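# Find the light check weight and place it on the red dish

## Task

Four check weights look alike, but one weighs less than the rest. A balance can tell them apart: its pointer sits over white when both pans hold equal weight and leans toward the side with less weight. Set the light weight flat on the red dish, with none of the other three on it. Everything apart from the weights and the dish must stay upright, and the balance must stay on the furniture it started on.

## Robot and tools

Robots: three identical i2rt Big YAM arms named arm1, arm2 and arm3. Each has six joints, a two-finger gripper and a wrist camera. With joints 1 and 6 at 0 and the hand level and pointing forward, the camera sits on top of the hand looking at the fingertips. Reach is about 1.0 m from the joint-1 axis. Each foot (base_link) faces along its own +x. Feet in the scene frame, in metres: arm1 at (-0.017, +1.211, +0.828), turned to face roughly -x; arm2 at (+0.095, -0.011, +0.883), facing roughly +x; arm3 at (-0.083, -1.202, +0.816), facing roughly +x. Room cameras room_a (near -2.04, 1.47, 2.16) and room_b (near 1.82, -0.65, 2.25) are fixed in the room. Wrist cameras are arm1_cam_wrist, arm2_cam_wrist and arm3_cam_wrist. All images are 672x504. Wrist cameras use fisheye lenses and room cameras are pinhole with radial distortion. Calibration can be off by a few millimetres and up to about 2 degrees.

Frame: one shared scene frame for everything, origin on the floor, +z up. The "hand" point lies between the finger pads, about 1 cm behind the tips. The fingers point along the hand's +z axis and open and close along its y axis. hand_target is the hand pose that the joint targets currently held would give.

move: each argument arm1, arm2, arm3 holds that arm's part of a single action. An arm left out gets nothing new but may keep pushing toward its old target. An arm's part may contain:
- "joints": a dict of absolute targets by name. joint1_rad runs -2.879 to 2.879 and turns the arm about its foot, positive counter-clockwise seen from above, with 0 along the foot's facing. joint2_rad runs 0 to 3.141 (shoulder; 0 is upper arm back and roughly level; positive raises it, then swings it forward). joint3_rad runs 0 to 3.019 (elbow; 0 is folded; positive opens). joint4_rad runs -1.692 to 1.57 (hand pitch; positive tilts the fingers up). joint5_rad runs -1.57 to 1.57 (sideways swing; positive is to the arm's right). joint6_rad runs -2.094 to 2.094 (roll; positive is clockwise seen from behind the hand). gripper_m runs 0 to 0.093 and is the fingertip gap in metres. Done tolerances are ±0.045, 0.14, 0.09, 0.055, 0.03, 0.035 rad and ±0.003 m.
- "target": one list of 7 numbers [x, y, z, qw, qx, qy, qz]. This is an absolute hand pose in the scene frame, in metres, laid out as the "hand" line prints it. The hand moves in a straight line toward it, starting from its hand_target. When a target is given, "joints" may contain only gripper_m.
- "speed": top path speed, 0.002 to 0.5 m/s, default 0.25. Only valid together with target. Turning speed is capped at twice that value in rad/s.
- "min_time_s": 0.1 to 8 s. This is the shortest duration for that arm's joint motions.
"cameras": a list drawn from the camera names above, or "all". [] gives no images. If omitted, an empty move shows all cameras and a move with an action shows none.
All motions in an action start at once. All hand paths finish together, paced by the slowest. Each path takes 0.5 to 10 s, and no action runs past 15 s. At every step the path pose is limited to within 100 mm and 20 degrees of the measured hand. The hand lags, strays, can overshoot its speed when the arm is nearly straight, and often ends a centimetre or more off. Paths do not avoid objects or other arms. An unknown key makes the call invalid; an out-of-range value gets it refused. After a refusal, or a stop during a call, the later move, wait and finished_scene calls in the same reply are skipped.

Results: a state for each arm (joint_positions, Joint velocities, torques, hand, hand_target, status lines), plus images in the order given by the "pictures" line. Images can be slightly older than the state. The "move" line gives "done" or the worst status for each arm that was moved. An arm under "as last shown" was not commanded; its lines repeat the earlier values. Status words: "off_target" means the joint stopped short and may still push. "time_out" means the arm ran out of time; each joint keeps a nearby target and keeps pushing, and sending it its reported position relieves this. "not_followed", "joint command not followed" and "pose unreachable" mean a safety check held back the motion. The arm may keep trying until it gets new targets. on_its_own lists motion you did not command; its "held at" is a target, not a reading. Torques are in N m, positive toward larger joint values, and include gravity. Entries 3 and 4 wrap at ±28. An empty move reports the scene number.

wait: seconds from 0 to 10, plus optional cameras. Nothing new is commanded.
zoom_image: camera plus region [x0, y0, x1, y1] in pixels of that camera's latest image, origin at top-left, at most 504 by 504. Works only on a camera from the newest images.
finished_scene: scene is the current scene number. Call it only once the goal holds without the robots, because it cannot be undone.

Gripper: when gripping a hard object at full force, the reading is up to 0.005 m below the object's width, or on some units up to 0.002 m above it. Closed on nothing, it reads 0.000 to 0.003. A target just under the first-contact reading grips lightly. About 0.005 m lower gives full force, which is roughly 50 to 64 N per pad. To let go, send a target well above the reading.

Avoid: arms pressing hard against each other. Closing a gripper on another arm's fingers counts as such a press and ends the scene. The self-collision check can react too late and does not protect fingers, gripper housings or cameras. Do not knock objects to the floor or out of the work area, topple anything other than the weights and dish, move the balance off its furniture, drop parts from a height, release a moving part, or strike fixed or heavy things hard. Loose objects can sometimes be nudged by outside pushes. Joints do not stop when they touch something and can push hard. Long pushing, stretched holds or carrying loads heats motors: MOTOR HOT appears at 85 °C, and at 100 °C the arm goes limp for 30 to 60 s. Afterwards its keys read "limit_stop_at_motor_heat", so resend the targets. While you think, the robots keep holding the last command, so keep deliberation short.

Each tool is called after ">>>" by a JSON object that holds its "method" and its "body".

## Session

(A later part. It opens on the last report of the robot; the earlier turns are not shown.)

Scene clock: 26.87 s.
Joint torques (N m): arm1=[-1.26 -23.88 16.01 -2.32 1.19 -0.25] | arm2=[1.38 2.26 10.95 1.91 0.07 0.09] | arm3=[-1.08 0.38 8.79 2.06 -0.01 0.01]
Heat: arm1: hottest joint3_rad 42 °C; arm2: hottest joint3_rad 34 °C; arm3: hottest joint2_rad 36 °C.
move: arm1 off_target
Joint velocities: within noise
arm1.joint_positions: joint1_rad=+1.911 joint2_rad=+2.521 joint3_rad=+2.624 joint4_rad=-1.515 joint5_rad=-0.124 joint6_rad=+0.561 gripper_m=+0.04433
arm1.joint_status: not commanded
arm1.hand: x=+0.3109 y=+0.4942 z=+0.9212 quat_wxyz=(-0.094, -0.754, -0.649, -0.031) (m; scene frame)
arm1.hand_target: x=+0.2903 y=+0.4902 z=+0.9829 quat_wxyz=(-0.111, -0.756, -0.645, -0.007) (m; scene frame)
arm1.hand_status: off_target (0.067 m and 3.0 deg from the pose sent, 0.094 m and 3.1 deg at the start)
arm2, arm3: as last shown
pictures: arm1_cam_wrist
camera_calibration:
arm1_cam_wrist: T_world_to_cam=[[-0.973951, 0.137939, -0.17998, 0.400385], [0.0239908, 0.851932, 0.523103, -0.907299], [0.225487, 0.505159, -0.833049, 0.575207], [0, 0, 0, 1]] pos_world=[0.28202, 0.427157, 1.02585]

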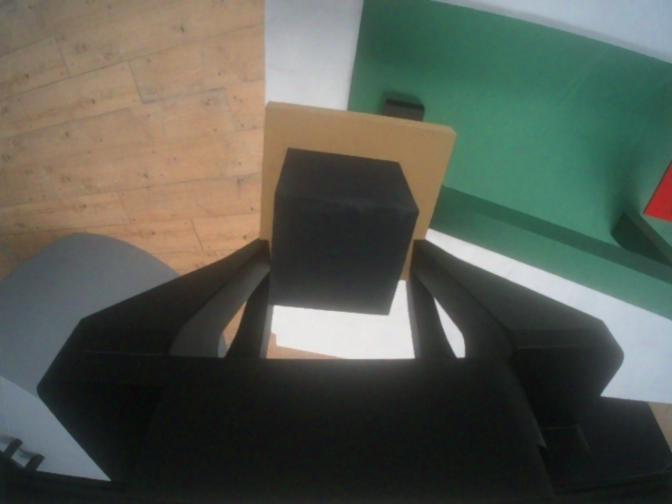

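>>> {"method": "move", "body": {"arm1": {"target":[0.293,0.483,0.928,0.1074,0.7565,0.646,0.0085],"speed":0.08}, "cameras": ["arm1_cam_wrist"]}}

>>> {"method": "move", "body": {"arm1": {"joints":{"gripper_m":0.07}}, "cameras": ["arm1_cam_wrist","room_a","room_b"]}}

>>> {"method": "zoom_image", "body": {"camera": "room_a", "region": [280, 190, 380, 290]}}

Scene clock: 28.43 s.
Joint torques (N m): arm1=[-1.85 -23.59 10.41 0.8 0.35 -0.24] | arm2=[1.2 2.32 10.96 1.92 0.08 0.11] | arm3=[-1.26 0.44 8.8 2.07 -0.01 0.01]
Heat: arm1: hottest joint3_rad 42 °C; arm2: hottest joint3_rad 34 °C; arm3: hottest joint2_rad 36 °C.
move: arm1 off_target
Joint velocities: within noise
arm1.joint_positions: joint1_rad=+1.911 joint2_rad=+2.519 joint3_rad=+2.555 joint4_rad=-1.459 joint5_rad=-0.100 joint6_rad=+0.561 gripper_m=+0.04433
arm1.joint_status: not commanded
arm1.hand: x=+0.3062 y=+0.4936 z=+0.8952 quat_wxyz=(-0.085, -0.756, -0.649, -0.021) (m; scene frame)
arm1.hand_target: x=+0.2929 y=+0.4836 z=+0.9275 quat_wxyz=(-0.107, -0.756, -0.646, -0.008) (m; scene frame)
arm1.hand_status: off_target (0.037 m and 3.0 deg from the pose sent, 0.022 m and 3.0 deg at the start)
arm2, arm3: as last shown
pictures: arm1_cam_wrist
camera_calibration:
arm1_cam_wrist: T_world_to_cam=[[-0.977927, 0.141993, -0.153284, 0.366567], [0.0415626, 0.851144, 0.523284, -0.898272], [0.204769, 0.505363, -0.838259, 0.565834], [0, 0, 0, 1]] pos_world=[0.279945, 0.426557, 1.00056]

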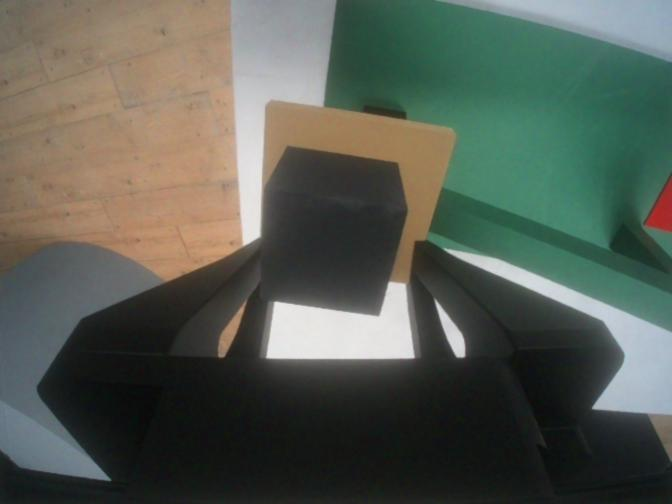

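Scene clock: 29.07 s.
Joint torques (N m): arm1=[-2.14 -23 10.71 0.65 0.34 -0.21] | arm2=[1.44 2.08 10.96 1.94 0.07 0.11] | arm3=[-1.14 0.38 8.81 2.07 -0.01 0.01]
Heat: arm1: hottest joint3_rad 42 °C; arm2: hottest joint3_rad 34 °C; arm3: hottest joint2_rad 36 °C.
move: arm1 done
Joint velocities: within noise
arm1.joint_positions: joint1_rad=+1.911 joint2_rad=+2.517 joint3_rad=+2.550 joint4_rad=-1.457 joint5_rad=-0.100 joint6_rad=+0.561 gripper_m=+0.06985
arm1.joint_status: all done
arm1.hand: x=+0.3061 y=+0.4940 z=+0.8944 quat_wxyz=(-0.084, -0.756, -0.649, -0.021) (m; scene frame)
arm1.hand_target: x=+0.2930 y=+0.4836 z=+0.9276 quat_wxyz=(-0.107, -0.756, -0.646, -0.008) (m; scene frame)
arm1.hand_status: not commanded
arm2, arm3: as last shown
pictures: arm1_cam_wrist, room_a, room_b
camera_calibration:
arm1_cam_wrist: T_world_to_cam=[[-0.977983, 0.142161, -0.152772, 0.365736], [0.0417649, 0.850597, 0.524156, -0.898797], [0.204462, 0.506236, -0.837807, 0.564294], [0, 0, 0, 1]] pos_world=[0.279845, 0.426856, 0.999754]

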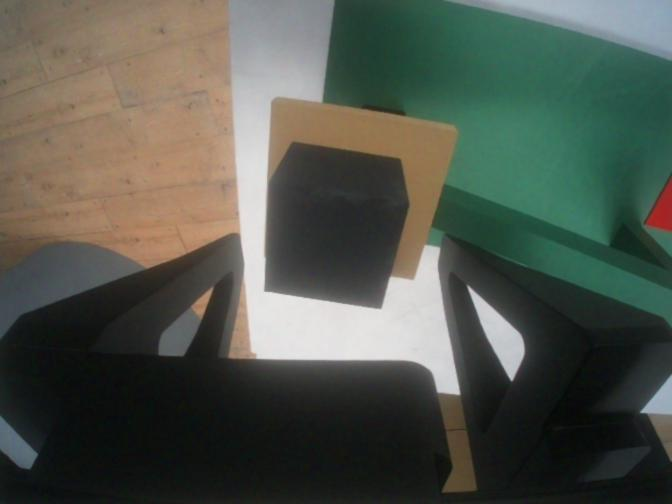

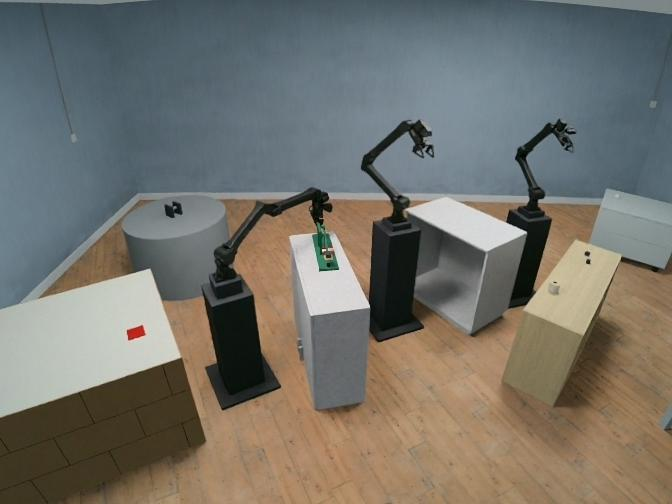

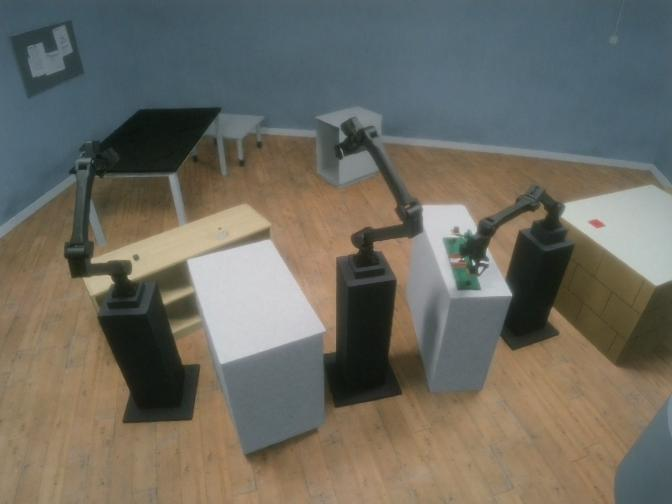

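Scaled by 5.040 from the camera's 672x504 image, which has a finer 960x720 frame.

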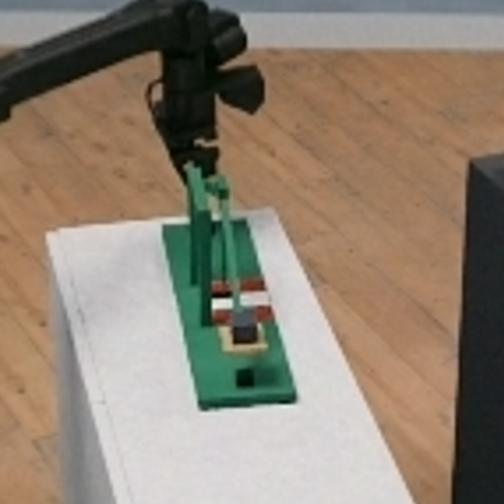

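>>> {"method": "move", "body": {"arm1": {"target":[0.296,0.478,0.948,0.1074,0.7565,0.646,0.0085],"speed":0.08}, "cameras": ["arm1_cam_wrist","room_a"]}}

>>> {"method": "zoom_image", "body": {"camera": "room_a", "region": [280, 190, 380, 290]}}

Scene clock: 30.67 s.
Joint torques (N m): arm1=[-2.02 -19.66 15.61 0.28 0.38 -0.17] | arm2=[1.67 2.26 10.99 1.96 0.09 0.11] | arm3=[-1.2 0.44 8.8 2.09 -0.01 0.01]
Heat: arm1: hottest joint3_rad 42 °C; arm2: hottest joint3_rad 34 °C; arm3: hottest joint2_rad 36 °C.
move: arm1 off_target
Joint velocities: within noise
arm1.joint_positions: joint1_rad=+1.911 joint2_rad=+2.519 joint3_rad=+2.644 joint4_rad=-1.542 joint5_rad=-0.100 joint6_rad=+0.559 gripper_m=+0.06994
arm1.joint_status: not commanded
arm1.hand: x=+0.3060 y=+0.4949 z=+0.9294 quat_wxyz=(-0.088, -0.755, -0.650, -0.020) (m; scene frame)
arm1.hand_target: x=+0.2955 y=+0.4796 z=+0.9481 quat_wxyz=(-0.109, -0.756, -0.645, -0.008) (m; scene frame)
arm1.hand_status: off_target (0.027 m and 2.6 deg from the pose sent, 0.057 m and 3.0 deg at the start)
arm2, arm3: as last shown
pictures: arm1_cam_wrist, room_a
camera_calibration:
arm1_cam_wrist: T_world_to_cam=[[-0.977861, 0.138806, -0.15659, 0.376062], [0.0382376, 0.854252, 0.518451, -0.913339], [0.205731, 0.500986, -0.840647, 0.597939], [0, 0, 0, 1]] pos_world=[0.279646, 0.428463, 1.03506]

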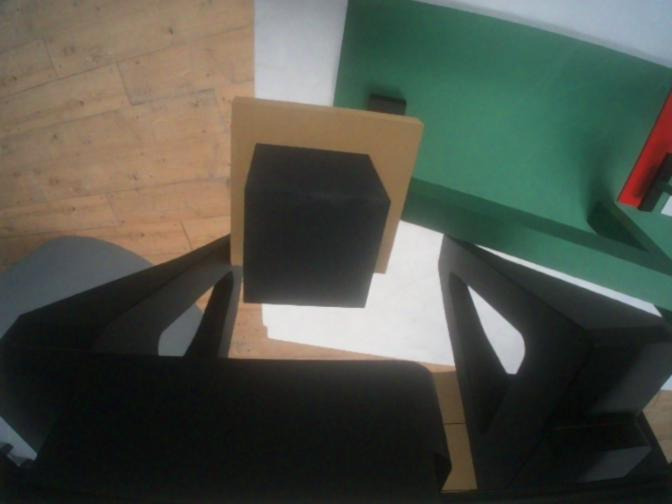

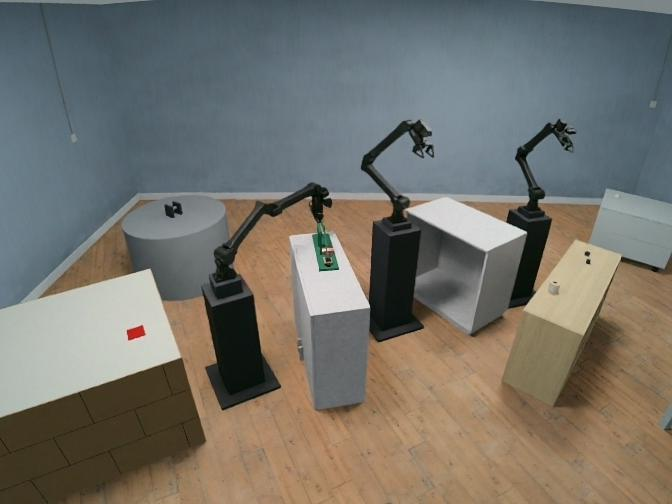

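Scaled by 5.040 from the camera's 672x504 image, which has a finer 960x720 frame.

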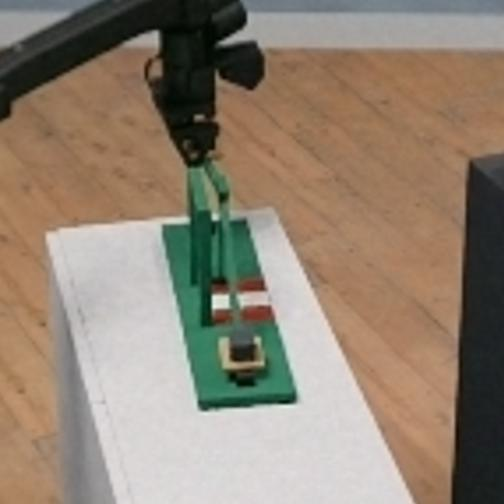

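>>> {"method": "move", "body": {"arm1": {"target":[0.307,0.478,0.944,0.1074,0.7565,0.646,0.0085],"speed":0.08}, "cameras": ["arm1_cam_wrist","room_a"]}}

>>> {"method": "zoom_image", "body": {"camera": "room_a", "region": [280, 190, 380, 290]}}

Scene clock: 35.77 s.
Joint torques (N m): arm1=[-0.73 -19.19 15.79 0.81 0.43 -0.09] | arm2=[1.49 2.2 10.91 1.96 0.07 0.11] | arm3=[-1.14 0.56 8.8 2.07 -0.01 0.01]
Heat: arm1: hottest joint3_rad 43 °C; arm2: hottest joint3_rad 35 °C; arm3: hottest joint2_rad 36 °C.
move: arm1 off_target
Joint velocities: within noise
arm1.joint_positions: joint1_rad=+1.911 joint2_rad=+2.549 joint3_rad=+2.703 joint4_rad=-1.580 joint5_rad=-0.100 joint6_rad=+0.562 gripper_m=+0.06994
arm1.joint_status: not commanded
arm1.hand: x=+0.3065 y=+0.4939 z=+0.9295 quat_wxyz=(-0.084, -0.756, -0.649, -0.022) (m; scene frame)
arm1.hand_target: x=+0.3063 y=+0.4795 z=+0.9442 quat_wxyz=(-0.109, -0.756, -0.645, -0.008) (m; scene frame)
arm1.hand_status: off_target (0.021 m and 3.1 deg from the pose sent, 0.022 m and 2.6 deg at the start)
arm2, arm3: as last shown
pictures: arm1_cam_wrist, room_a
camera_calibration:
arm1_cam_wrist: T_world_to_cam=[[-0.977964, 0.142745, -0.152349, 0.370824], [0.0421558, 0.84972, 0.525547, -0.918075], [0.204473, 0.507543, -0.837013, 0.592303], [0, 0, 0, 1]] pos_world=[0.280245, 0.426554, 1.03475]

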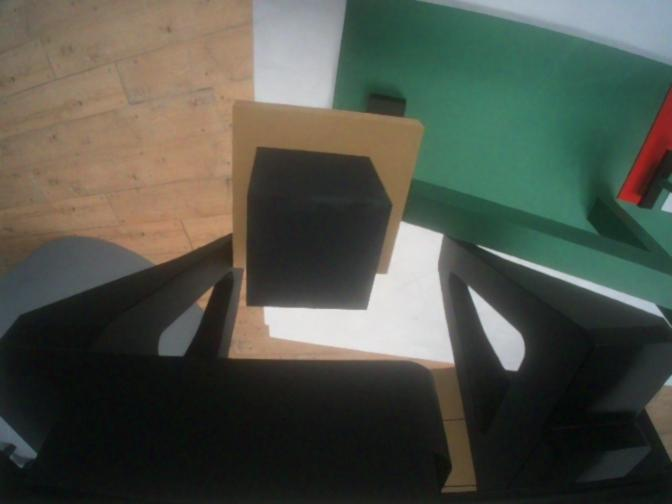

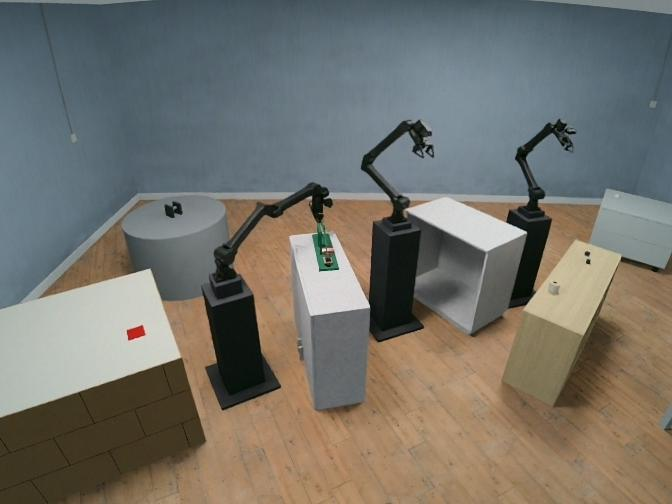

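Scaled by 5.040 from the camera's 672x504 image, which has a finer 960x720 frame.

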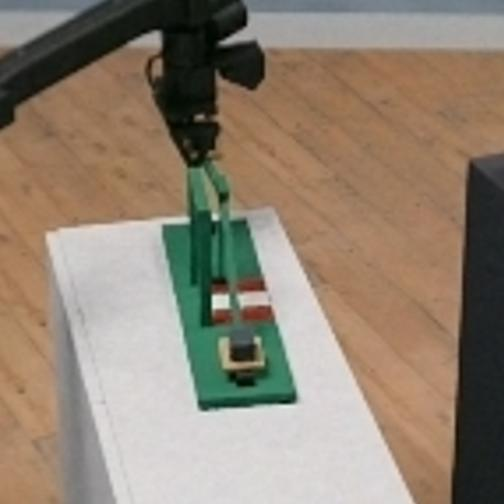

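>>> {"method": "move", "body": {"arm1": {"joints":{"gripper_m":0.030}}}}

>>> {"method": "move", "body": {"arm1": {"target":[0.300,0.485,1.03,0.1074,0.7565,0.646,0.0085],"speed":0.1}, "cameras": ["arm1_cam_wrist","room_a"]}}

>>> {"method": "zoom_image", "body": {"camera": "room_a", "region": [280, 170, 380, 270]}}

Scene clock: 36.73 s.
Joint torques (N m): arm1=[-1.79 -19.84 15.01 0.59 0.27 -0.08] | arm2=[1.67 2.2 10.96 1.89 0.09 0.11] | arm3=[-1.2 0.44 8.83 2.09 0 0.01]
Heat: arm1: hottest joint3_rad 44 °C; arm2: hottest joint3_rad 35 °C; arm3: hottest joint2_rad 36 °C.
move: arm1 off_target
Joint velocities: within noise
arm1.joint_positions: joint1_rad=+1.921 joint2_rad=+2.554 joint3_rad=+2.714 joint4_rad=-1.572 joint5_rad=-0.096 joint6_rad=+0.560 gripper_m=+0.04359
arm1.joint_status: gripper_m off_target (ended at +0.04362, target +0.03000)
arm1.hand: x=+0.3148 y=+0.4933 z=+0.9305 quat_wxyz=(-0.090, -0.752, -0.653, -0.018) (m; scene frame)
arm1.hand_target: x=+0.3063 y=+0.4795 z=+0.9441 quat_wxyz=(-0.109, -0.756, -0.645, -0.008) (m; scene frame)
arm1.hand_status: not commanded
arm2.joint_positions: joint1_rad=+0.482 joint2_rad=+0.585 joint3_rad=+1.357 joint4_rad=-1.462 joint5_rad=+0.226 joint6_rad=+0.023 gripper_m=+0.09396
arm2.joint_status: not commanded
arm2.hand: x=-0.1095 y=-0.0683 z=+1.3892 quat_wxyz=(-0.010, +0.891, +0.138, -0.433) (m; scene frame)
arm2.hand_target: x=-0.1075 y=-0.0675 z=+1.4001 quat_wxyz=(-0.007, +0.885, +0.136, -0.444) (m; scene frame)
arm2.hand_status: not commanded
arm3.joint_positions: joint1_rad=-0.065 joint2_rad=+0.649 joint3_rad=+1.390 joint4_rad=-1.161 joint5_rad=-0.034 joint6_rad=-0.702 gripper_m=+0.09396
arm3.joint_status: not commanded
arm3.hand: x=-0.3410 y=-1.1470 z=+1.3892 quat_wxyz=(-0.236, +0.811, +0.203, -0.495) (m; scene frame)
arm3.hand_target: x=-0.3379 y=-1.1478 z=+1.4005 quat_wxyz=(-0.241, +0.805, +0.201, -0.504) (m; scene frame)
arm3.hand_status: not commanded
pictures: none

Scene clock: 38.13 s.
Joint torques (N m): arm1=[-1.9 -25.99 17.69 -1.32 0.23 -0.05] | arm2=[1.44 2.14 10.96 1.94 0.08 0.11] | arm3=[-1.08 0.5 8.81 2.04 -0.01 0.01]
Heat: arm1: hottest joint3_rad 45 °C; arm2: hottest joint3_rad 35 °C; arm3: hottest joint2_rad 36 °C.
move: arm1 off_target
Joint velocities: within noise
arm1.joint_positions: joint1_rad=+1.921 joint2_rad=+2.606 joint3_rad=+2.832 joint4_rad=-1.654 joint5_rad=-0.096 joint6_rad=+0.558 gripper_m=+0.04372
arm1.joint_status: not commanded
arm1.hand: x=+0.3142 y=+0.4947 z=+0.9361 quat_wxyz=(-0.082, -0.752, -0.654, -0.020) (m; scene frame)
arm1.hand_target: x=+0.2986 y=+0.4899 z=+1.0261 quat_wxyz=(-0.135, -0.754, -0.642, +0.000) (m; scene frame)
arm1.hand_status: off_target (0.095 m and 3.4 deg from the pose sent, 0.101 m and 2.5 deg at the start; a joint's target at an end of its range on 24 of 42 steps)
arm2, arm3: as last shown
pictures: arm1_cam_wrist, room_a
camera_calibration:
arm1_cam_wrist: T_world_to_cam=[[-0.980506, 0.13003, -0.14731, 0.381718], [0.0338109, 0.850181, 0.525404, -0.92004], [0.193559, 0.510181, -0.838003, 0.598838], [0, 0, 0, 1]] pos_world=[0.289473, 0.42705, 1.04145]

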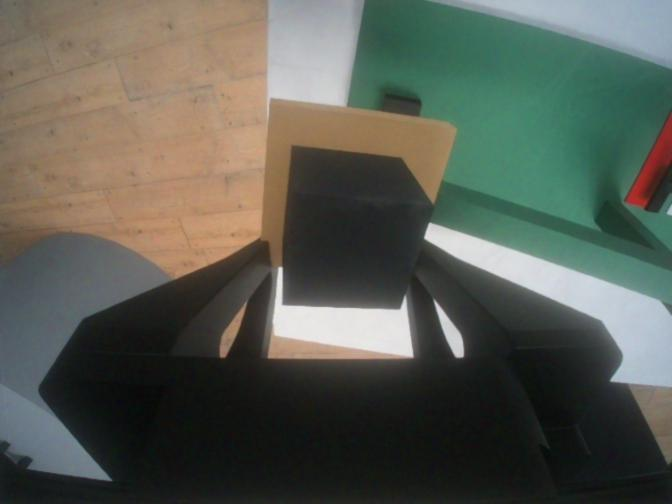

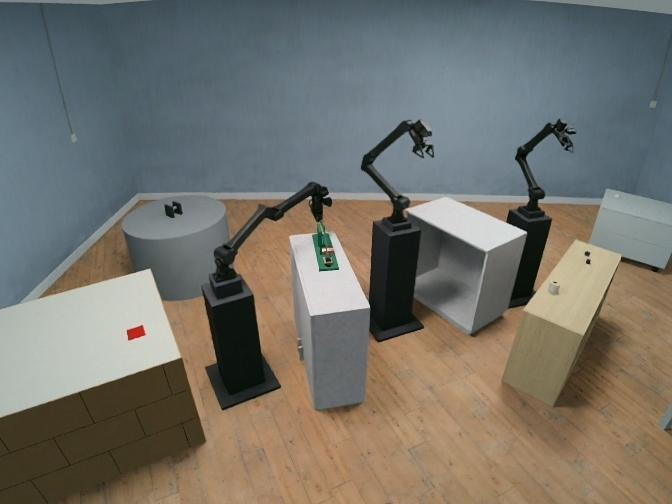

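Scaled by 5.040 from the camera's 672x504 image, which has a finer 960x720 frame.

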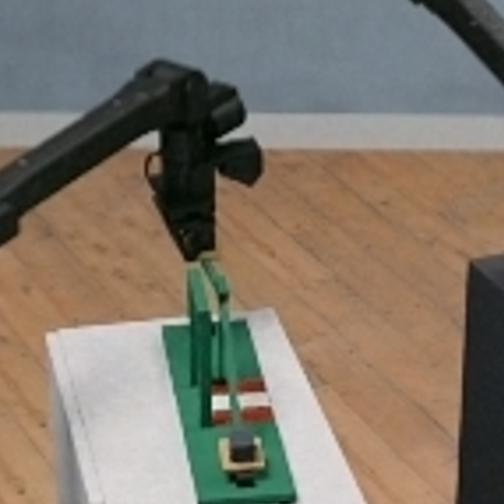

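>>> {"method": "move", "body": {"arm1": {"target":[0.306,0.482,0.944,0.1074,0.7565,0.646,0.0085],"speed":0.1}, "cameras": ["arm1_cam_wrist"]}}

>>> {"method": "zoom_image", "body": {"camera": "arm1_cam_wrist", "region": [230, 90, 480, 340]}}

Scene clock: 40.57 s.
Joint torques (N m): arm1=[-1.49 -21.89 10.44 1.36 0.17 -0.09] | arm2=[1.55 2.14 10.99 1.92 0.08 0.11] | arm3=[-1.03 0.5 8.81 2.07 -0.01 0.01]
Heat: arm1: hottest joint3_rad 45 °C; arm2: hottest joint3_rad 35 °C; arm3: hottest joint2_rad 36 °C.
move: arm1 off_target
Joint velocities: within noise
arm1.joint_positions: joint1_rad=+1.921 joint2_rad=+2.563 joint3_rad=+2.721 joint4_rad=-1.575 joint5_rad=-0.093 joint6_rad=+0.558 gripper_m=+0.04376
arm1.joint_status: not commanded
arm1.hand: x=+0.3144 y=+0.4931 z=+0.9261 quat_wxyz=(-0.087, -0.752, -0.654, -0.018) (m; scene frame)
arm1.hand_target: x=+0.3058 y=+0.4825 z=+0.9441 quat_wxyz=(-0.107, -0.756, -0.646, -0.009) (m; scene frame)
arm1.hand_status: off_target (0.023 m and 2.8 deg from the pose sent, 0.017 m and 3.4 deg at the start)
arm2, arm3: as last shown
pictures: arm1_cam_wrist
camera_calibration:
arm1_cam_wrist: T_world_to_cam=[[-0.980196, 0.128685, -0.15052, 0.38411], [0.0330817, 0.855809, 0.516233, -0.907469], [0.195248, 0.50103, -0.843118, 0.600022], [0, 0, 0, 1]] pos_world=[0.289371, 0.426562, 1.03217]

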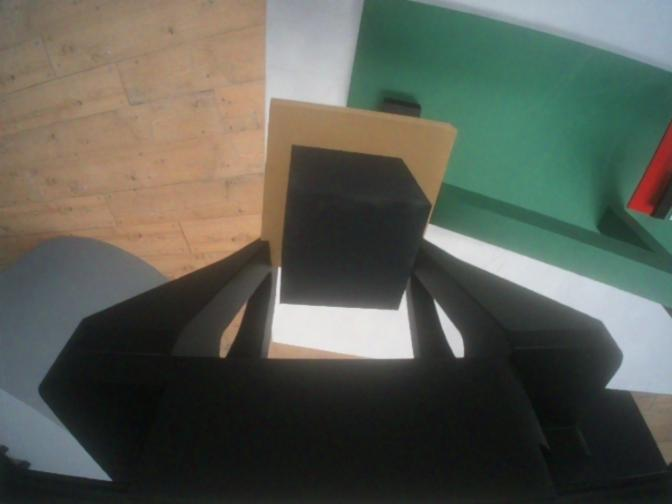

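Scaled by 2.016 from the camera's 672x504 image, which has a finer 960x720 frame.

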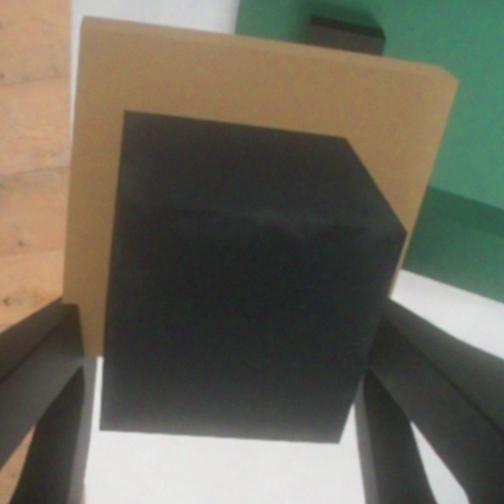

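>>> {"method": "move", "body": {"arm1": {"joints":{"gripper_m":0.07}}}}

>>> {"method": "move", "body": {"arm1": {"target":[0.303,0.482,1.015,0.1074,0.7565,0.646,0.0085],"speed":0.12}}}

>>> {"method": "move", "body": {"arm1": {"target":[0.306,0.456,1.01,0.1074,0.7565,0.646,0.0085],"speed":0.12}, "cameras": ["arm1_cam_wrist"]}}

Scene clock: 42.03 s.
Joint torques (N m): arm1=[-1.79 -21.48 10.7 1.14 0.17 -0.05] | arm2=[1.55 2.2 11 1.95 0.09 0.11] | arm3=[-1.2 0.44 8.79 2.07 -0.02 0.02]
Heat: arm1: hottest joint3_rad 46 °C; arm2: hottest joint3_rad 36 °C; arm3: hottest joint2_rad 36 °C.
move: arm1 done
Joint velocities: within noise
arm1.joint_positions: joint1_rad=+1.920 joint2_rad=+2.563 joint3_rad=+2.718 joint4_rad=-1.568 joint5_rad=-0.094 joint6_rad=+0.558 gripper_m=+0.06982
arm1.joint_status: all done
arm1.hand: x=+0.3144 y=+0.4919 z=+0.9251 quat_wxyz=(-0.088, -0.752, -0.653, -0.017) (m; scene frame)
arm1.hand_target: x=+0.3058 y=+0.4825 z=+0.9441 quat_wxyz=(-0.107, -0.756, -0.646, -0.008) (m; scene frame)
arm1.hand_status: not commanded
arm2, arm3: as last shown
pictures: none

Scene clock: 43.17 s.
Joint torques (N m): arm1=[-1.55 -20.89 13.72 0.65 0.11 -0.05] | arm2=[1.38 1.96 10.92 1.92 0.08 0.11] | arm3=[-1.14 0.5 8.79 2.09 -0.01 0.01]
Heat: arm1: hottest joint3_rad 46 °C; arm2: hottest joint3_rad 36 °C; arm3: hottest joint3_rad 37 °C.
move: arm1 off_target
Joint velocities: within noise
arm1.joint_positions: joint1_rad=+1.917 joint2_rad=+2.563 joint3_rad=+2.883 joint4_rad=-1.677 joint5_rad=-0.092 joint6_rad=+0.558 gripper_m=+0.06993
arm1.joint_status: not commanded
arm1.hand: x=+0.3115 y=+0.4919 z=+0.9888 quat_wxyz=(-0.115, -0.750, -0.651, -0.008) (m; scene frame)
arm1.hand_target: x=+0.3022 y=+0.4839 z=+1.0144 quat_wxyz=(-0.138, -0.754, -0.642, +0.001) (m; scene frame)
arm1.hand_status: off_target (0.029 m and 1.3 deg from the pose sent, 0.091 m and 2.6 deg at the start; a joint's target at an end of its range on 19 of 34 steps)
arm2, arm3: as last shown
pictures: none

Scene clock: 44.33 s.
Joint torques (N m): arm1=[-1.14 -19.9 13.97 1.36 0.06 -0.11] | arm2=[1.38 2.2 10.97 1.91 0.08 0.1] | arm3=[-1.14 0.44 8.8 2.1 -0.01 0.01]
Heat: arm1: hottest joint3_rad 46 °C; arm2: hottest joint3_rad 36 °C; arm3: hottest joint3_rad 37 °C.
move: arm1 off_target
Joint velocities: within noise
arm1.joint_positions: joint1_rad=+1.905 joint2_rad=+2.563 joint3_rad=+2.883 joint4_rad=-1.594 joint5_rad=-0.092 joint6_rad=+0.558 gripper_m=+0.06993
arm1.joint_status: not commanded
arm1.hand: x=+0.3107 y=+0.4697 z=+0.9941 quat_wxyz=(-0.154, -0.748, -0.645, +0.006) (m; scene frame)
arm1.hand_target: x=+0.3052 y=+0.4582 z=+1.0097 quat_wxyz=(-0.179, -0.750, -0.637, +0.014) (m; scene frame)
arm1.hand_status: off_target (0.021 m and 5.7 deg from the pose sent, 0.042 m and 1.3 deg at the start; a joint's target at an end of its range on 34 of 35 steps)
arm2, arm3: as last shown
pictures: arm1_cam_wrist
camera_calibration:
arm1_cam_wrist: T_world_to_cam=[[-0.968094, 0.118781, -0.220648, 0.464332], [0.0212691, 0.916291, 0.399947, -0.831554], [0.249683, 0.382494, -0.889582, 0.754666], [0, 0, 0, 1]] pos_world=[0.278776, 0.418137, 1.10637]

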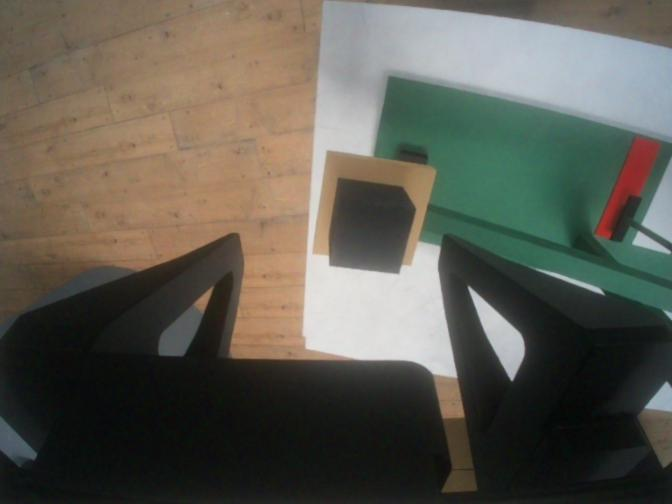

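>>> {"method": "move", "body": {"arm1": {"target":[0.299,0.461,0.970,0.1074,0.7565,0.646,0.0085],"speed":0.1}, "cameras": ["arm1_cam_wrist"]}}

Scene clock: 45.97 s.
Joint torques (N m): arm1=[-1.73 -19.72 13.94 0.44 0 -0.2] | arm2=[1.61 2.2 10.93 1.94 0.07 0.11] | arm3=[-1.08 0.5 8.77 2.1 -0.01 0.01]
Heat: arm1: hottest joint3_rad 47 °C; arm2: hottest joint3_rad 36 °C; arm3: hottest joint3_rad 37 °C.
move: arm1 off_target
Joint velocities: within noise
arm1.joint_positions: joint1_rad=+1.902 joint2_rad=+2.606 joint3_rad=+2.883 joint4_rad=-1.607 joint5_rad=-0.092 joint6_rad=+0.558 gripper_m=+0.06993
arm1.joint_status: not commanded
arm1.hand: x=+0.3069 y=+0.4708 z=+0.9593 quat_wxyz=(-0.128, -0.753, -0.645, -0.003) (m; scene frame)
arm1.hand_target: x=+0.2984 y=+0.4626 z=+0.9697 quat_wxyz=(-0.141, -0.754, -0.642, +0.002) (m; scene frame)
arm1.hand_status: off_target (0.017 m and 2.4 deg from the pose sent, 0.028 m and 5.7 deg at the start; a joint's target at an end of its range on 37 of 40 steps)
arm2, arm3: as last shown
pictures: arm1_cam_wrist
camera_calibration:
arm1_cam_wrist: T_world_to_cam=[[-0.972116, 0.133379, -0.192874, 0.420579], [0.0339978, 0.893962, 0.446852, -0.85691], [0.232022, 0.427834, -0.873569, 0.692978], [0, 0, 0, 1]] pos_world=[0.277199, 0.413468, 1.06939]

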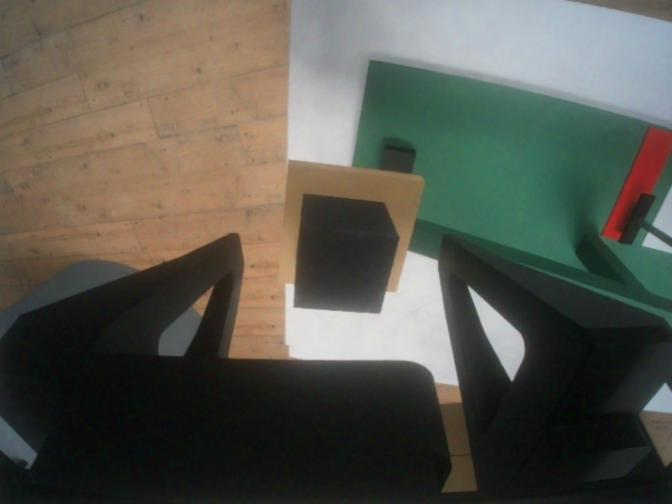

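>>> {"method": "move", "body": {"arm1": {"target":[0.300,0.460,0.960,0.1074,0.7565,0.646,0.0085],"speed":0.08}, "cameras": ["arm1_cam_wrist"]}}

Scene clock: 47.20 s.
Joint torques (N m): arm1=[-1.03 -19.66 13.98 0.7 0.01 -0.19] | arm2=[1.55 2.02 10.96 1.92 0.08 0.11] | arm3=[-1.14 0.38 8.8 2.09 -0.01 0]
Heat: arm1: hottest joint3_rad 47 °C; arm2: hottest joint3_rad 36 °C; arm3: hottest joint3_rad 37 °C.
move: arm1 off_target
Joint velocities: within noise
arm1.joint_positions: joint1_rad=+1.902 joint2_rad=+2.614 joint3_rad=+2.883 joint4_rad=-1.607 joint5_rad=-0.092 joint6_rad=+0.558 gripper_m=+0.06993
arm1.joint_status: not commanded
arm1.hand: x=+0.3069 y=+0.4708 z=+0.9530 quat_wxyz=(-0.124, -0.754, -0.645, -0.004) (m; scene frame)
arm1.hand_target: x=+0.2994 y=+0.4615 z=+0.9598 quat_wxyz=(-0.137, -0.754, -0.642, +0.001) (m; scene frame)
arm1.hand_status: off_target (0.015 m and 2.0 deg from the pose sent, 0.013 m and 2.4 deg at the start; a joint's target at an end of its range on 30 of 32 steps)
arm2, arm3: as last shown
pictures: arm1_cam_wrist
camera_calibration:
arm1_cam_wrist: T_world_to_cam=[[-0.972684, 0.134867, -0.188936, 0.415047], [0.0354323, 0.890632, 0.453342, -0.859119], [0.229414, 0.434264, -0.871082, 0.682819], [0, 0, 0, 1]] pos_world=[0.277502, 0.412659, 1.06268]

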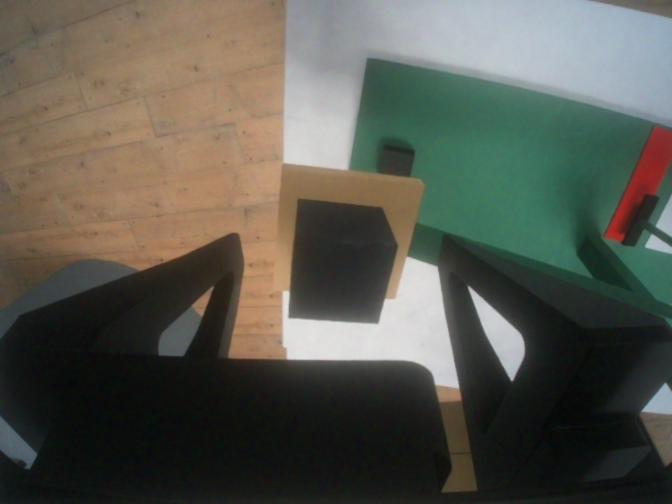

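>>> {"method": "move", "body": {"arm1": {"target":[0.301,0.460,0.951,0.1074,0.7565,0.646,0.0085],"speed":0.08}}}

>>> {"method": "move", "body": {"arm1": {"joints":{"gripper_m":0.020}}, "cameras": ["arm1_cam_wrist"]}}

Scene clock: 48.37 s.
Joint torques (N m): arm1=[-1.26 -18.96 13.94 0.79 0.02 -0.18] | arm2=[1.61 2.08 10.99 1.92 0.07 0.11] | arm3=[-1.08 0.44 8.8 2.07 0 0.01]
Heat: arm1: hottest joint3_rad 48 °C; arm2: hottest joint3_rad 36 °C; arm3: hottest joint3_rad 37 °C.
move: arm1 off_target
Joint velocities: within noise
arm1.joint_positions: joint1_rad=+1.902 joint2_rad=+2.625 joint3_rad=+2.883 joint4_rad=-1.607 joint5_rad=-0.092 joint6_rad=+0.558 gripper_m=+0.06993
arm1.joint_status: not commanded
arm1.hand: x=+0.3067 y=+0.4709 z=+0.9440 quat_wxyz=(-0.118, -0.755, -0.645, -0.006) (m; scene frame)
arm1.hand_target: x=+0.3004 y=+0.4615 z=+0.9507 quat_wxyz=(-0.132, -0.755, -0.643, +0.000) (m; scene frame)
arm1.hand_status: off_target (0.014 m and 1.3 deg from the pose sent, 0.012 m and 2.0 deg at the start; a joint's target at an end of its range on 28 of 31 steps)
arm2.joint_positions: joint1_rad=+0.482 joint2_rad=+0.585 joint3_rad=+1.357 joint4_rad=-1.462 joint5_rad=+0.226 joint6_rad=+0.023 gripper_m=+0.09396
arm2.joint_status: not commanded
arm2.hand: x=-0.1095 y=-0.0683 z=+1.3892 quat_wxyz=(-0.010, +0.891, +0.138, -0.433) (m; scene frame)
arm2.hand_target: x=-0.1075 y=-0.0675 z=+1.4001 quat_wxyz=(-0.007, +0.885, +0.136, -0.444) (m; scene frame)
arm2.hand_status: not commanded
arm3.joint_positions: joint1_rad=-0.065 joint2_rad=+0.649 joint3_rad=+1.390 joint4_rad=-1.161 joint5_rad=-0.034 joint6_rad=-0.702 gripper_m=+0.09396
arm3.joint_status: not commanded
arm3.hand: x=-0.3410 y=-1.1470 z=+1.3892 quat_wxyz=(-0.236, +0.811, +0.203, -0.495) (m; scene frame)
arm3.hand_target: x=-0.3379 y=-1.1478 z=+1.4005 quat_wxyz=(-0.241, +0.805, +0.201, -0.504) (m; scene frame)
arm3.hand_status: not commanded
pictures: none

Scene clock: 49.00 s.
Joint torques (N m): arm1=[-1.79 -19.6 14 0.75 0.05 -0.15] | arm2=[1.49 2.08 10.95 1.95 0.06 0.11] | arm3=[-1.26 0.44 8.8 2.06 -0.01 0.02]
Heat: arm1: hottest joint3_rad 48 °C; arm2: hottest joint3_rad 36 °C; arm3: hottest joint3_rad 37 °C.
move: arm1 off_target
Joint velocities: within noise
arm1.joint_positions: joint1_rad=+1.902 joint2_rad=+2.625 joint3_rad=+2.883 joint4_rad=-1.607 joint5_rad=-0.093 joint6_rad=+0.558 gripper_m=+0.03165
arm1.joint_status: gripper_m off_target (ended at +0.03168, target +0.02000)
arm1.hand: x=+0.3069 y=+0.4709 z=+0.9440 quat_wxyz=(-0.118, -0.755, -0.645, -0.006) (m; scene frame)
arm1.hand_target: x=+0.3004 y=+0.4615 z=+0.9507 quat_wxyz=(-0.132, -0.754, -0.643, +0.000) (m; scene frame)
arm1.hand_status: not commanded
arm2, arm3: as last shown
pictures: arm1_cam_wrist
camera_calibration:
arm1_cam_wrist: T_world_to_cam=[[-0.973324, 0.136825, -0.18417, 0.408132], [0.0368842, 0.885591, 0.462999, -0.862414], [0.226449, 0.443855, -0.867014, 0.667468], [0, 0, 0, 1]] pos_world=[0.277907, 0.411645, 1.05317]

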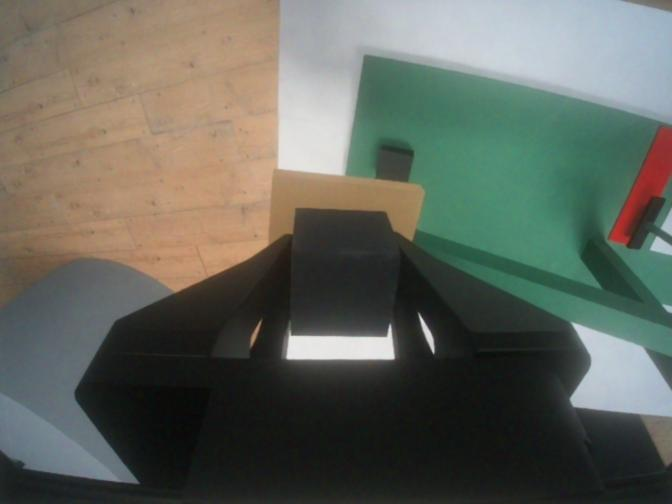

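>>> {"method": "move", "body": {"arm1": {"target":[0.292,0.475,1.03,0.16,0.75,0.64,0.0],"speed":0.12}, "cameras": ["arm1_cam_wrist"]}}

>>> {"method": "move", "body": {"arm1": {"joints":{"joint2_rad":1.2,"joint3_rad":1.6,"joint4_rad":-1.1,"joint5_rad":0,"joint6_rad":0},"min_time_s":2.5}, "cameras": ["arm1_cam_wrist","room_a"]}}

>>> {"method": "zoom_image", "body": {"camera": "room_a", "region": [0, 240, 240, 420]}}

Scene clock: 50.63 s.
Joint torques (N m): arm1=[-1.55 -23.24 11.7 0.51 -0.07 -0.2] | arm2=[1.44 2.08 10.97 1.89 0.07 0.12] | arm3=[-1.14 0.5 8.81 2.07 -0.01 0.01]
Heat: arm1: hottest joint3_rad 48 °C; arm2: hottest joint3_rad 36 °C; arm3: hottest joint3_rad 37 °C.
move: arm1 off_target
Joint velocities: within noise
arm1.joint_positions: joint1_rad=+1.896 joint2_rad=+2.542 joint3_rad=+2.846 joint4_rad=-1.621 joint5_rad=-0.108 joint6_rad=+0.558 gripper_m=+0.03166
arm1.joint_status: not commanded
arm1.hand: x=+0.3024 y=+0.4787 z=+0.9931 quat_wxyz=(-0.136, -0.753, -0.643, -0.008) (m; scene frame)
arm1.hand_target: x=+0.2920 y=+0.4757 z=+1.0294 quat_wxyz=(-0.160, -0.751, -0.641, +0.000) (m; scene frame)
arm1.hand_status: off_target (0.039 m and 2.9 deg from the pose sent, 0.087 m and 4.9 deg at the start)
arm2, arm3: as last shown
pictures: arm1_cam_wrist
camera_calibration:
arm1_cam_wrist: T_world_to_cam=[[-0.967907, 0.133222, -0.213093, 0.440457], [0.0262465, 0.896879, 0.441497, -0.872754], [0.249936, 0.421735, -0.871591, 0.715611], [0, 0, 0, 1]] pos_world=[0.270371, 0.422278, 1.1029]

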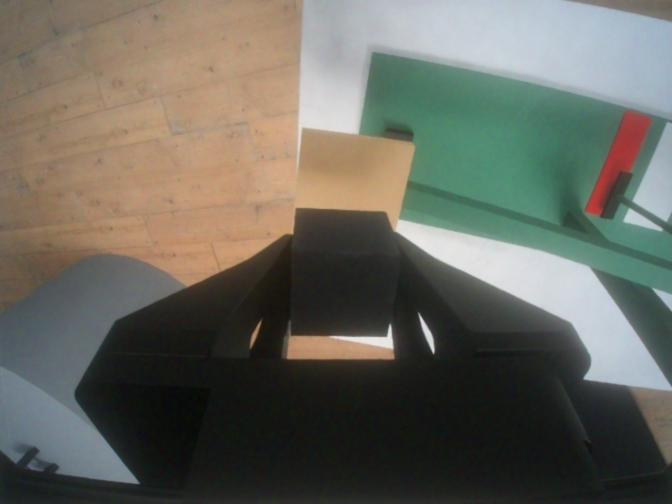

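Scene clock: 53.90 s.
Joint torques (N m): arm1=[-1.61 -7.53 11.99 2.5 0.15 -0.23] | arm2=[1.61 1.96 11.03 1.92 0.07 0.12] | arm3=[-1.08 0.5 8.79 2.07 -0.01 0.02]
Heat: arm1: hottest joint3_rad 48 °C; arm2: hottest joint3_rad 37 °C; arm3: hottest joint3_rad 37 °C.
move: arm1 done
Joint velocities: within noise
arm1.joint_positions: joint1_rad=+1.896 joint2_rad=+1.212 joint3_rad=+1.584 joint4_rad=-1.122 joint5_rad=-0.003 joint6_rad=+0.014 gripper_m=+0.03166
arm1.joint_status: all done
arm1.hand: x=+0.1710 y=+0.7599 z=+1.3076 quat_wxyz=(-0.332, -0.515, -0.758, +0.223) (m; scene frame)
arm1.hand_target: x=+0.1640 y=+0.7577 z=+1.3263 quat_wxyz=(-0.347, -0.510, -0.749, +0.242) (m; scene frame)
arm1.hand_status: not commanded
arm2, arm3: as last shown
pictures: arm1_cam_wrist, room_a
camera_calibration:
arm1_cam_wrist: T_world_to_cam=[[-0.929268, -0.369406, -0.00106399, 0.441042], [-0.362941, 0.913534, -0.183653, -0.388928], [0.0688145, -0.170277, -0.982991, 1.53055], [0, 0, 0, 1]] pos_world=[0.163364, 0.778839, 1.43355]

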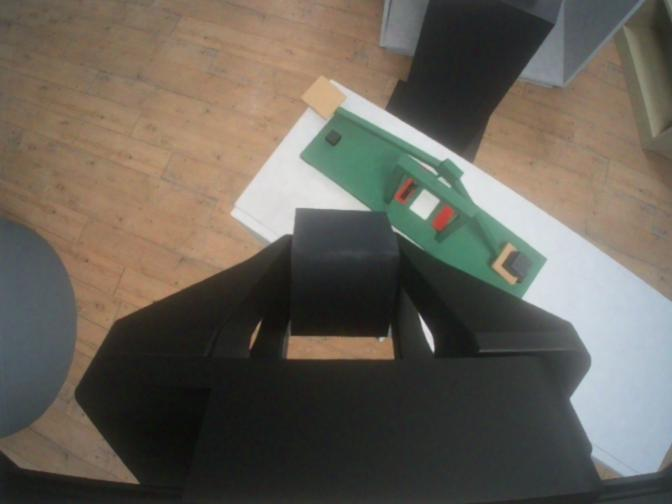

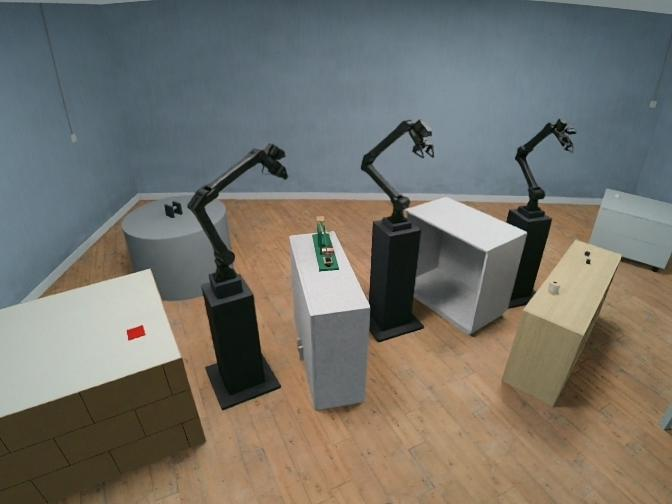

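Scaled by 2.100 from the camera's 672x504 image, which has a finer 960x720 frame.

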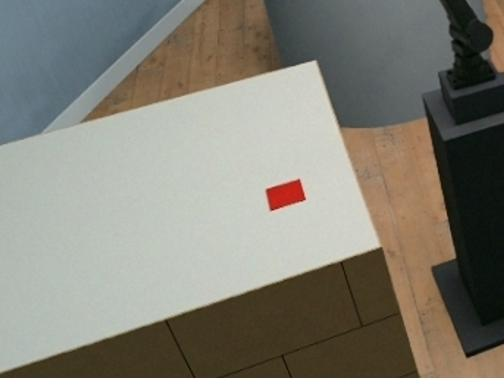

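>>> {"method": "move", "body": {"arm1": {"joints":{"joint1_rad":-1.485,"joint2_rad":1.2,"joint3_rad":1.6,"joint4_rad":-1.5},"min_time_s":3}, "cameras": ["arm1_cam_wrist"]}}

Scene clock: 57.83 s.
Joint torques (N m): arm1=[-1.03 -7.18 11.54 0.85 0.06 -0.2] | arm2=[1.49 2.02 10.97 1.95 0.09 0.11] | arm3=[-1.08 0.38 8.79 2.07 -0.01 0.02]
Heat: arm1: hottest joint3_rad 47 °C; arm2: hottest joint3_rad 37 °C; arm3: hottest joint3_rad 38 °C.
move: arm1 done
Joint velocities: within noise
arm1.joint_positions: joint1_rad=-1.473 joint2_rad=+1.212 joint3_rad=+1.584 joint4_rad=-1.495 joint5_rad=+0.000 joint6_rad=+0.013 gripper_m=+0.03168
arm1.joint_status: all done
arm1.hand: x=-0.0789 y=+1.6242 z=+1.2506 quat_wxyz=(+0.139, -0.737, +0.639, +0.171) (m; scene frame)
arm1.hand_target: x=-0.0736 y=+1.6214 z=+1.2624 quat_wxyz=(+0.148, -0.736, +0.636, +0.178) (m; scene frame)
arm1.hand_status: not commanded
arm2, arm3: as last shown
pictures: arm1_cam_wrist
camera_calibration:
arm1_cam_wrist: T_world_to_cam=[[0.989098, 0.146919, -0.00996224, -0.148105], [0.146062, -0.970224, 0.193215, 1.34869], [0.0187214, -0.192564, -0.981106, 1.66871], [0, 0, 0, 1]] pos_world=[-0.0817428, 1.65163, 1.37511]

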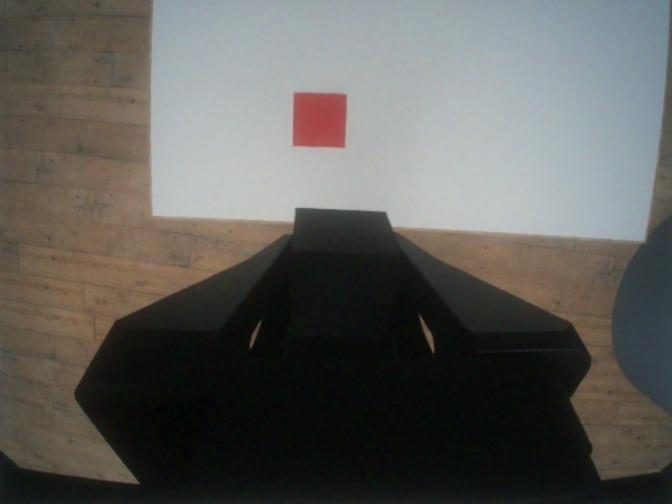

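>>> {"method": "move", "body": {"arm1": {"target":[-0.135,1.73,0.90,0.038,-0.780,0.623,0.0477],"speed":0.3}, "cameras": ["arm1_cam_wrist"]}}

Scene clock: 60.40 s.
Joint torques (N m): arm1=[0.38 -12.81 12.41 0.94 0.09 -0.2] | arm2=[1.55 1.9 10.97 1.92 0.08 0.11] | arm3=[-1.14 0.44 8.83 2.09 -0.01 0.02]
Heat: arm1: hottest joint3_rad 47 °C; arm2: hottest joint3_rad 37 °C; arm3: hottest joint3_rad 38 °C.
move: arm1 off_target
Joint velocities: within noise
arm1.joint_positions: joint1_rad=-1.416 joint2_rad=+1.764 joint3_rad=+1.247 joint4_rad=-0.993 joint5_rad=+0.008 joint6_rad=+0.013 gripper_m=+0.03168
arm1.joint_status: not commanded
arm1.hand: x=-0.1236 y=+1.7083 z=+0.8790 quat_wxyz=(+0.018, -0.775, +0.632, +0.022) (m; scene frame)
arm1.hand_target: x=-0.1348 y=+1.7287 z=+0.9006 quat_wxyz=(+0.038, -0.780, +0.623, +0.048) (m; scene frame)
arm1.hand_status: off_target (0.032 m and 3.9 deg from the pose sent, 0.371 m and 19.0 deg at the start)
arm2, arm3: as last shown
pictures: arm1_cam_wrist
camera_calibration:
arm1_cam_wrist: T_world_to_cam=[[0.979095, 0.203397, 0.00158804, -0.227828], [0.169159, -0.81857, 0.548933, 0.939799], [0.112951, -0.537189, -0.835865, 1.794], [0, 0, 0, 1]] pos_world=[-0.138544, 1.77935, 0.984016]

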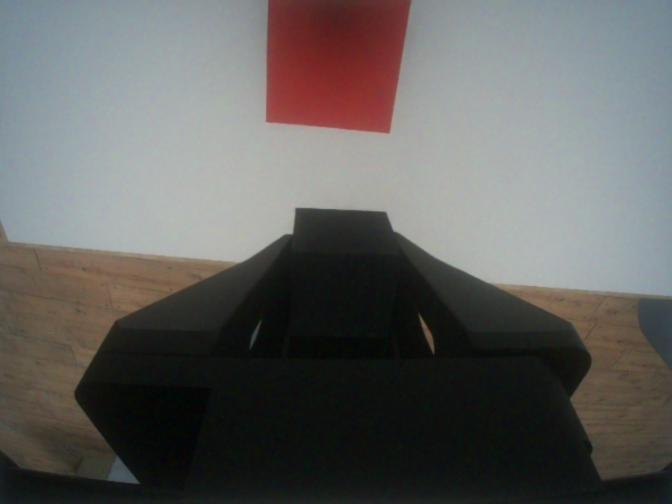

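>>> {"method": "move", "body": {"arm1": {"target":[-0.150,1.765,0.750,0.055,-0.780,0.622,0.069],"speed":0.2}, "cameras": ["arm1_cam_wrist","room_a"]}}

>>> {"method": "zoom_image", "body": {"camera": "room_a", "region": [80, 270, 200, 370]}}

Scene clock: 62.40 s.
Joint torques (N m): arm1=[1.08 -13.86 9.17 1.1 0.16 -0.09] | arm2=[1.55 2.08 10.93 1.98 0.08 0.1] | arm3=[-1.14 0.44 8.77 2.09 0 0.01]
Heat: arm1: hottest joint3_rad 47 °C; arm2: hottest joint3_rad 37 °C; arm3: hottest joint3_rad 38 °C.
move: arm1 off_target
Joint velocities: within noise
arm1.joint_positions: joint1_rad=-1.407 joint2_rad=+2.042 joint3_rad=+1.232 joint4_rad=-0.621 joint5_rad=+0.008 joint6_rad=+0.013 gripper_m=+0.03168
arm1.joint_status: not commanded
arm1.hand: x=-0.1387 y=+1.7496 z=+0.7413 quat_wxyz=(+0.042, -0.776, +0.627, +0.054) (m; scene frame)
arm1.hand_target: x=-0.1499 y=+1.7644 z=+0.7504 quat_wxyz=(+0.055, -0.779, +0.621, +0.069) (m; scene frame)
arm1.hand_status: off_target (0.021 m and 2.4 deg from the pose sent, 0.143 m and 7.0 deg at the start)
arm2, arm3: as last shown
pictures: arm1_cam_wrist, room_a
camera_calibration:
arm1_cam_wrist: T_world_to_cam=[[0.977429, 0.211263, 0.000664567, -0.234584], [0.184991, -0.857389, 0.480273, 1.17272], [0.102033, -0.469309, -0.877119, 1.61304], [0, 0, 0, 1]] pos_world=[-0.152237, 1.81205, 0.851757]

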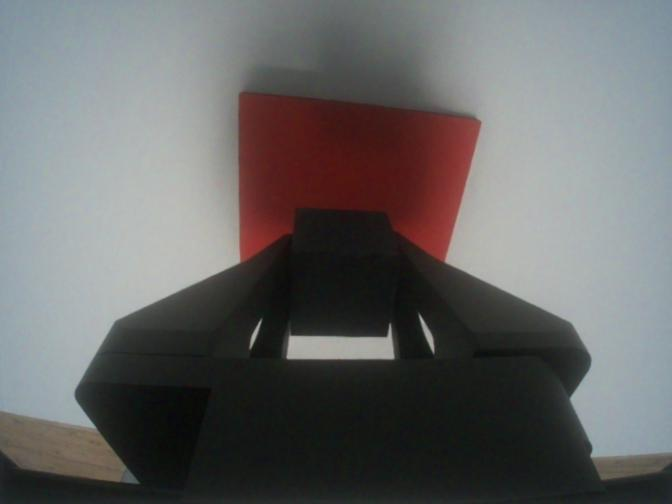

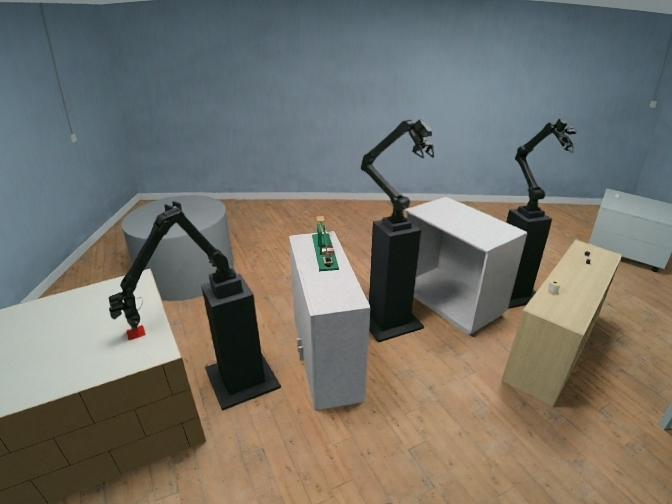

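Scaled by 4.200 from the camera's 672x504 image, which has a finer 960x720 frame.

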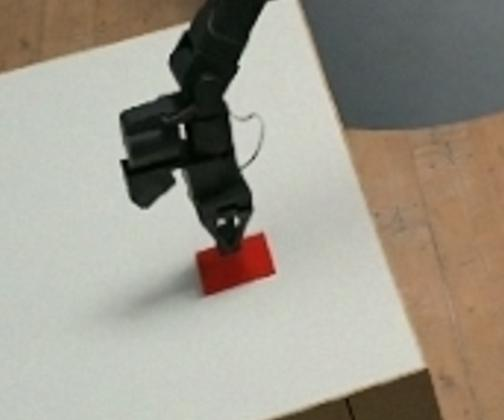

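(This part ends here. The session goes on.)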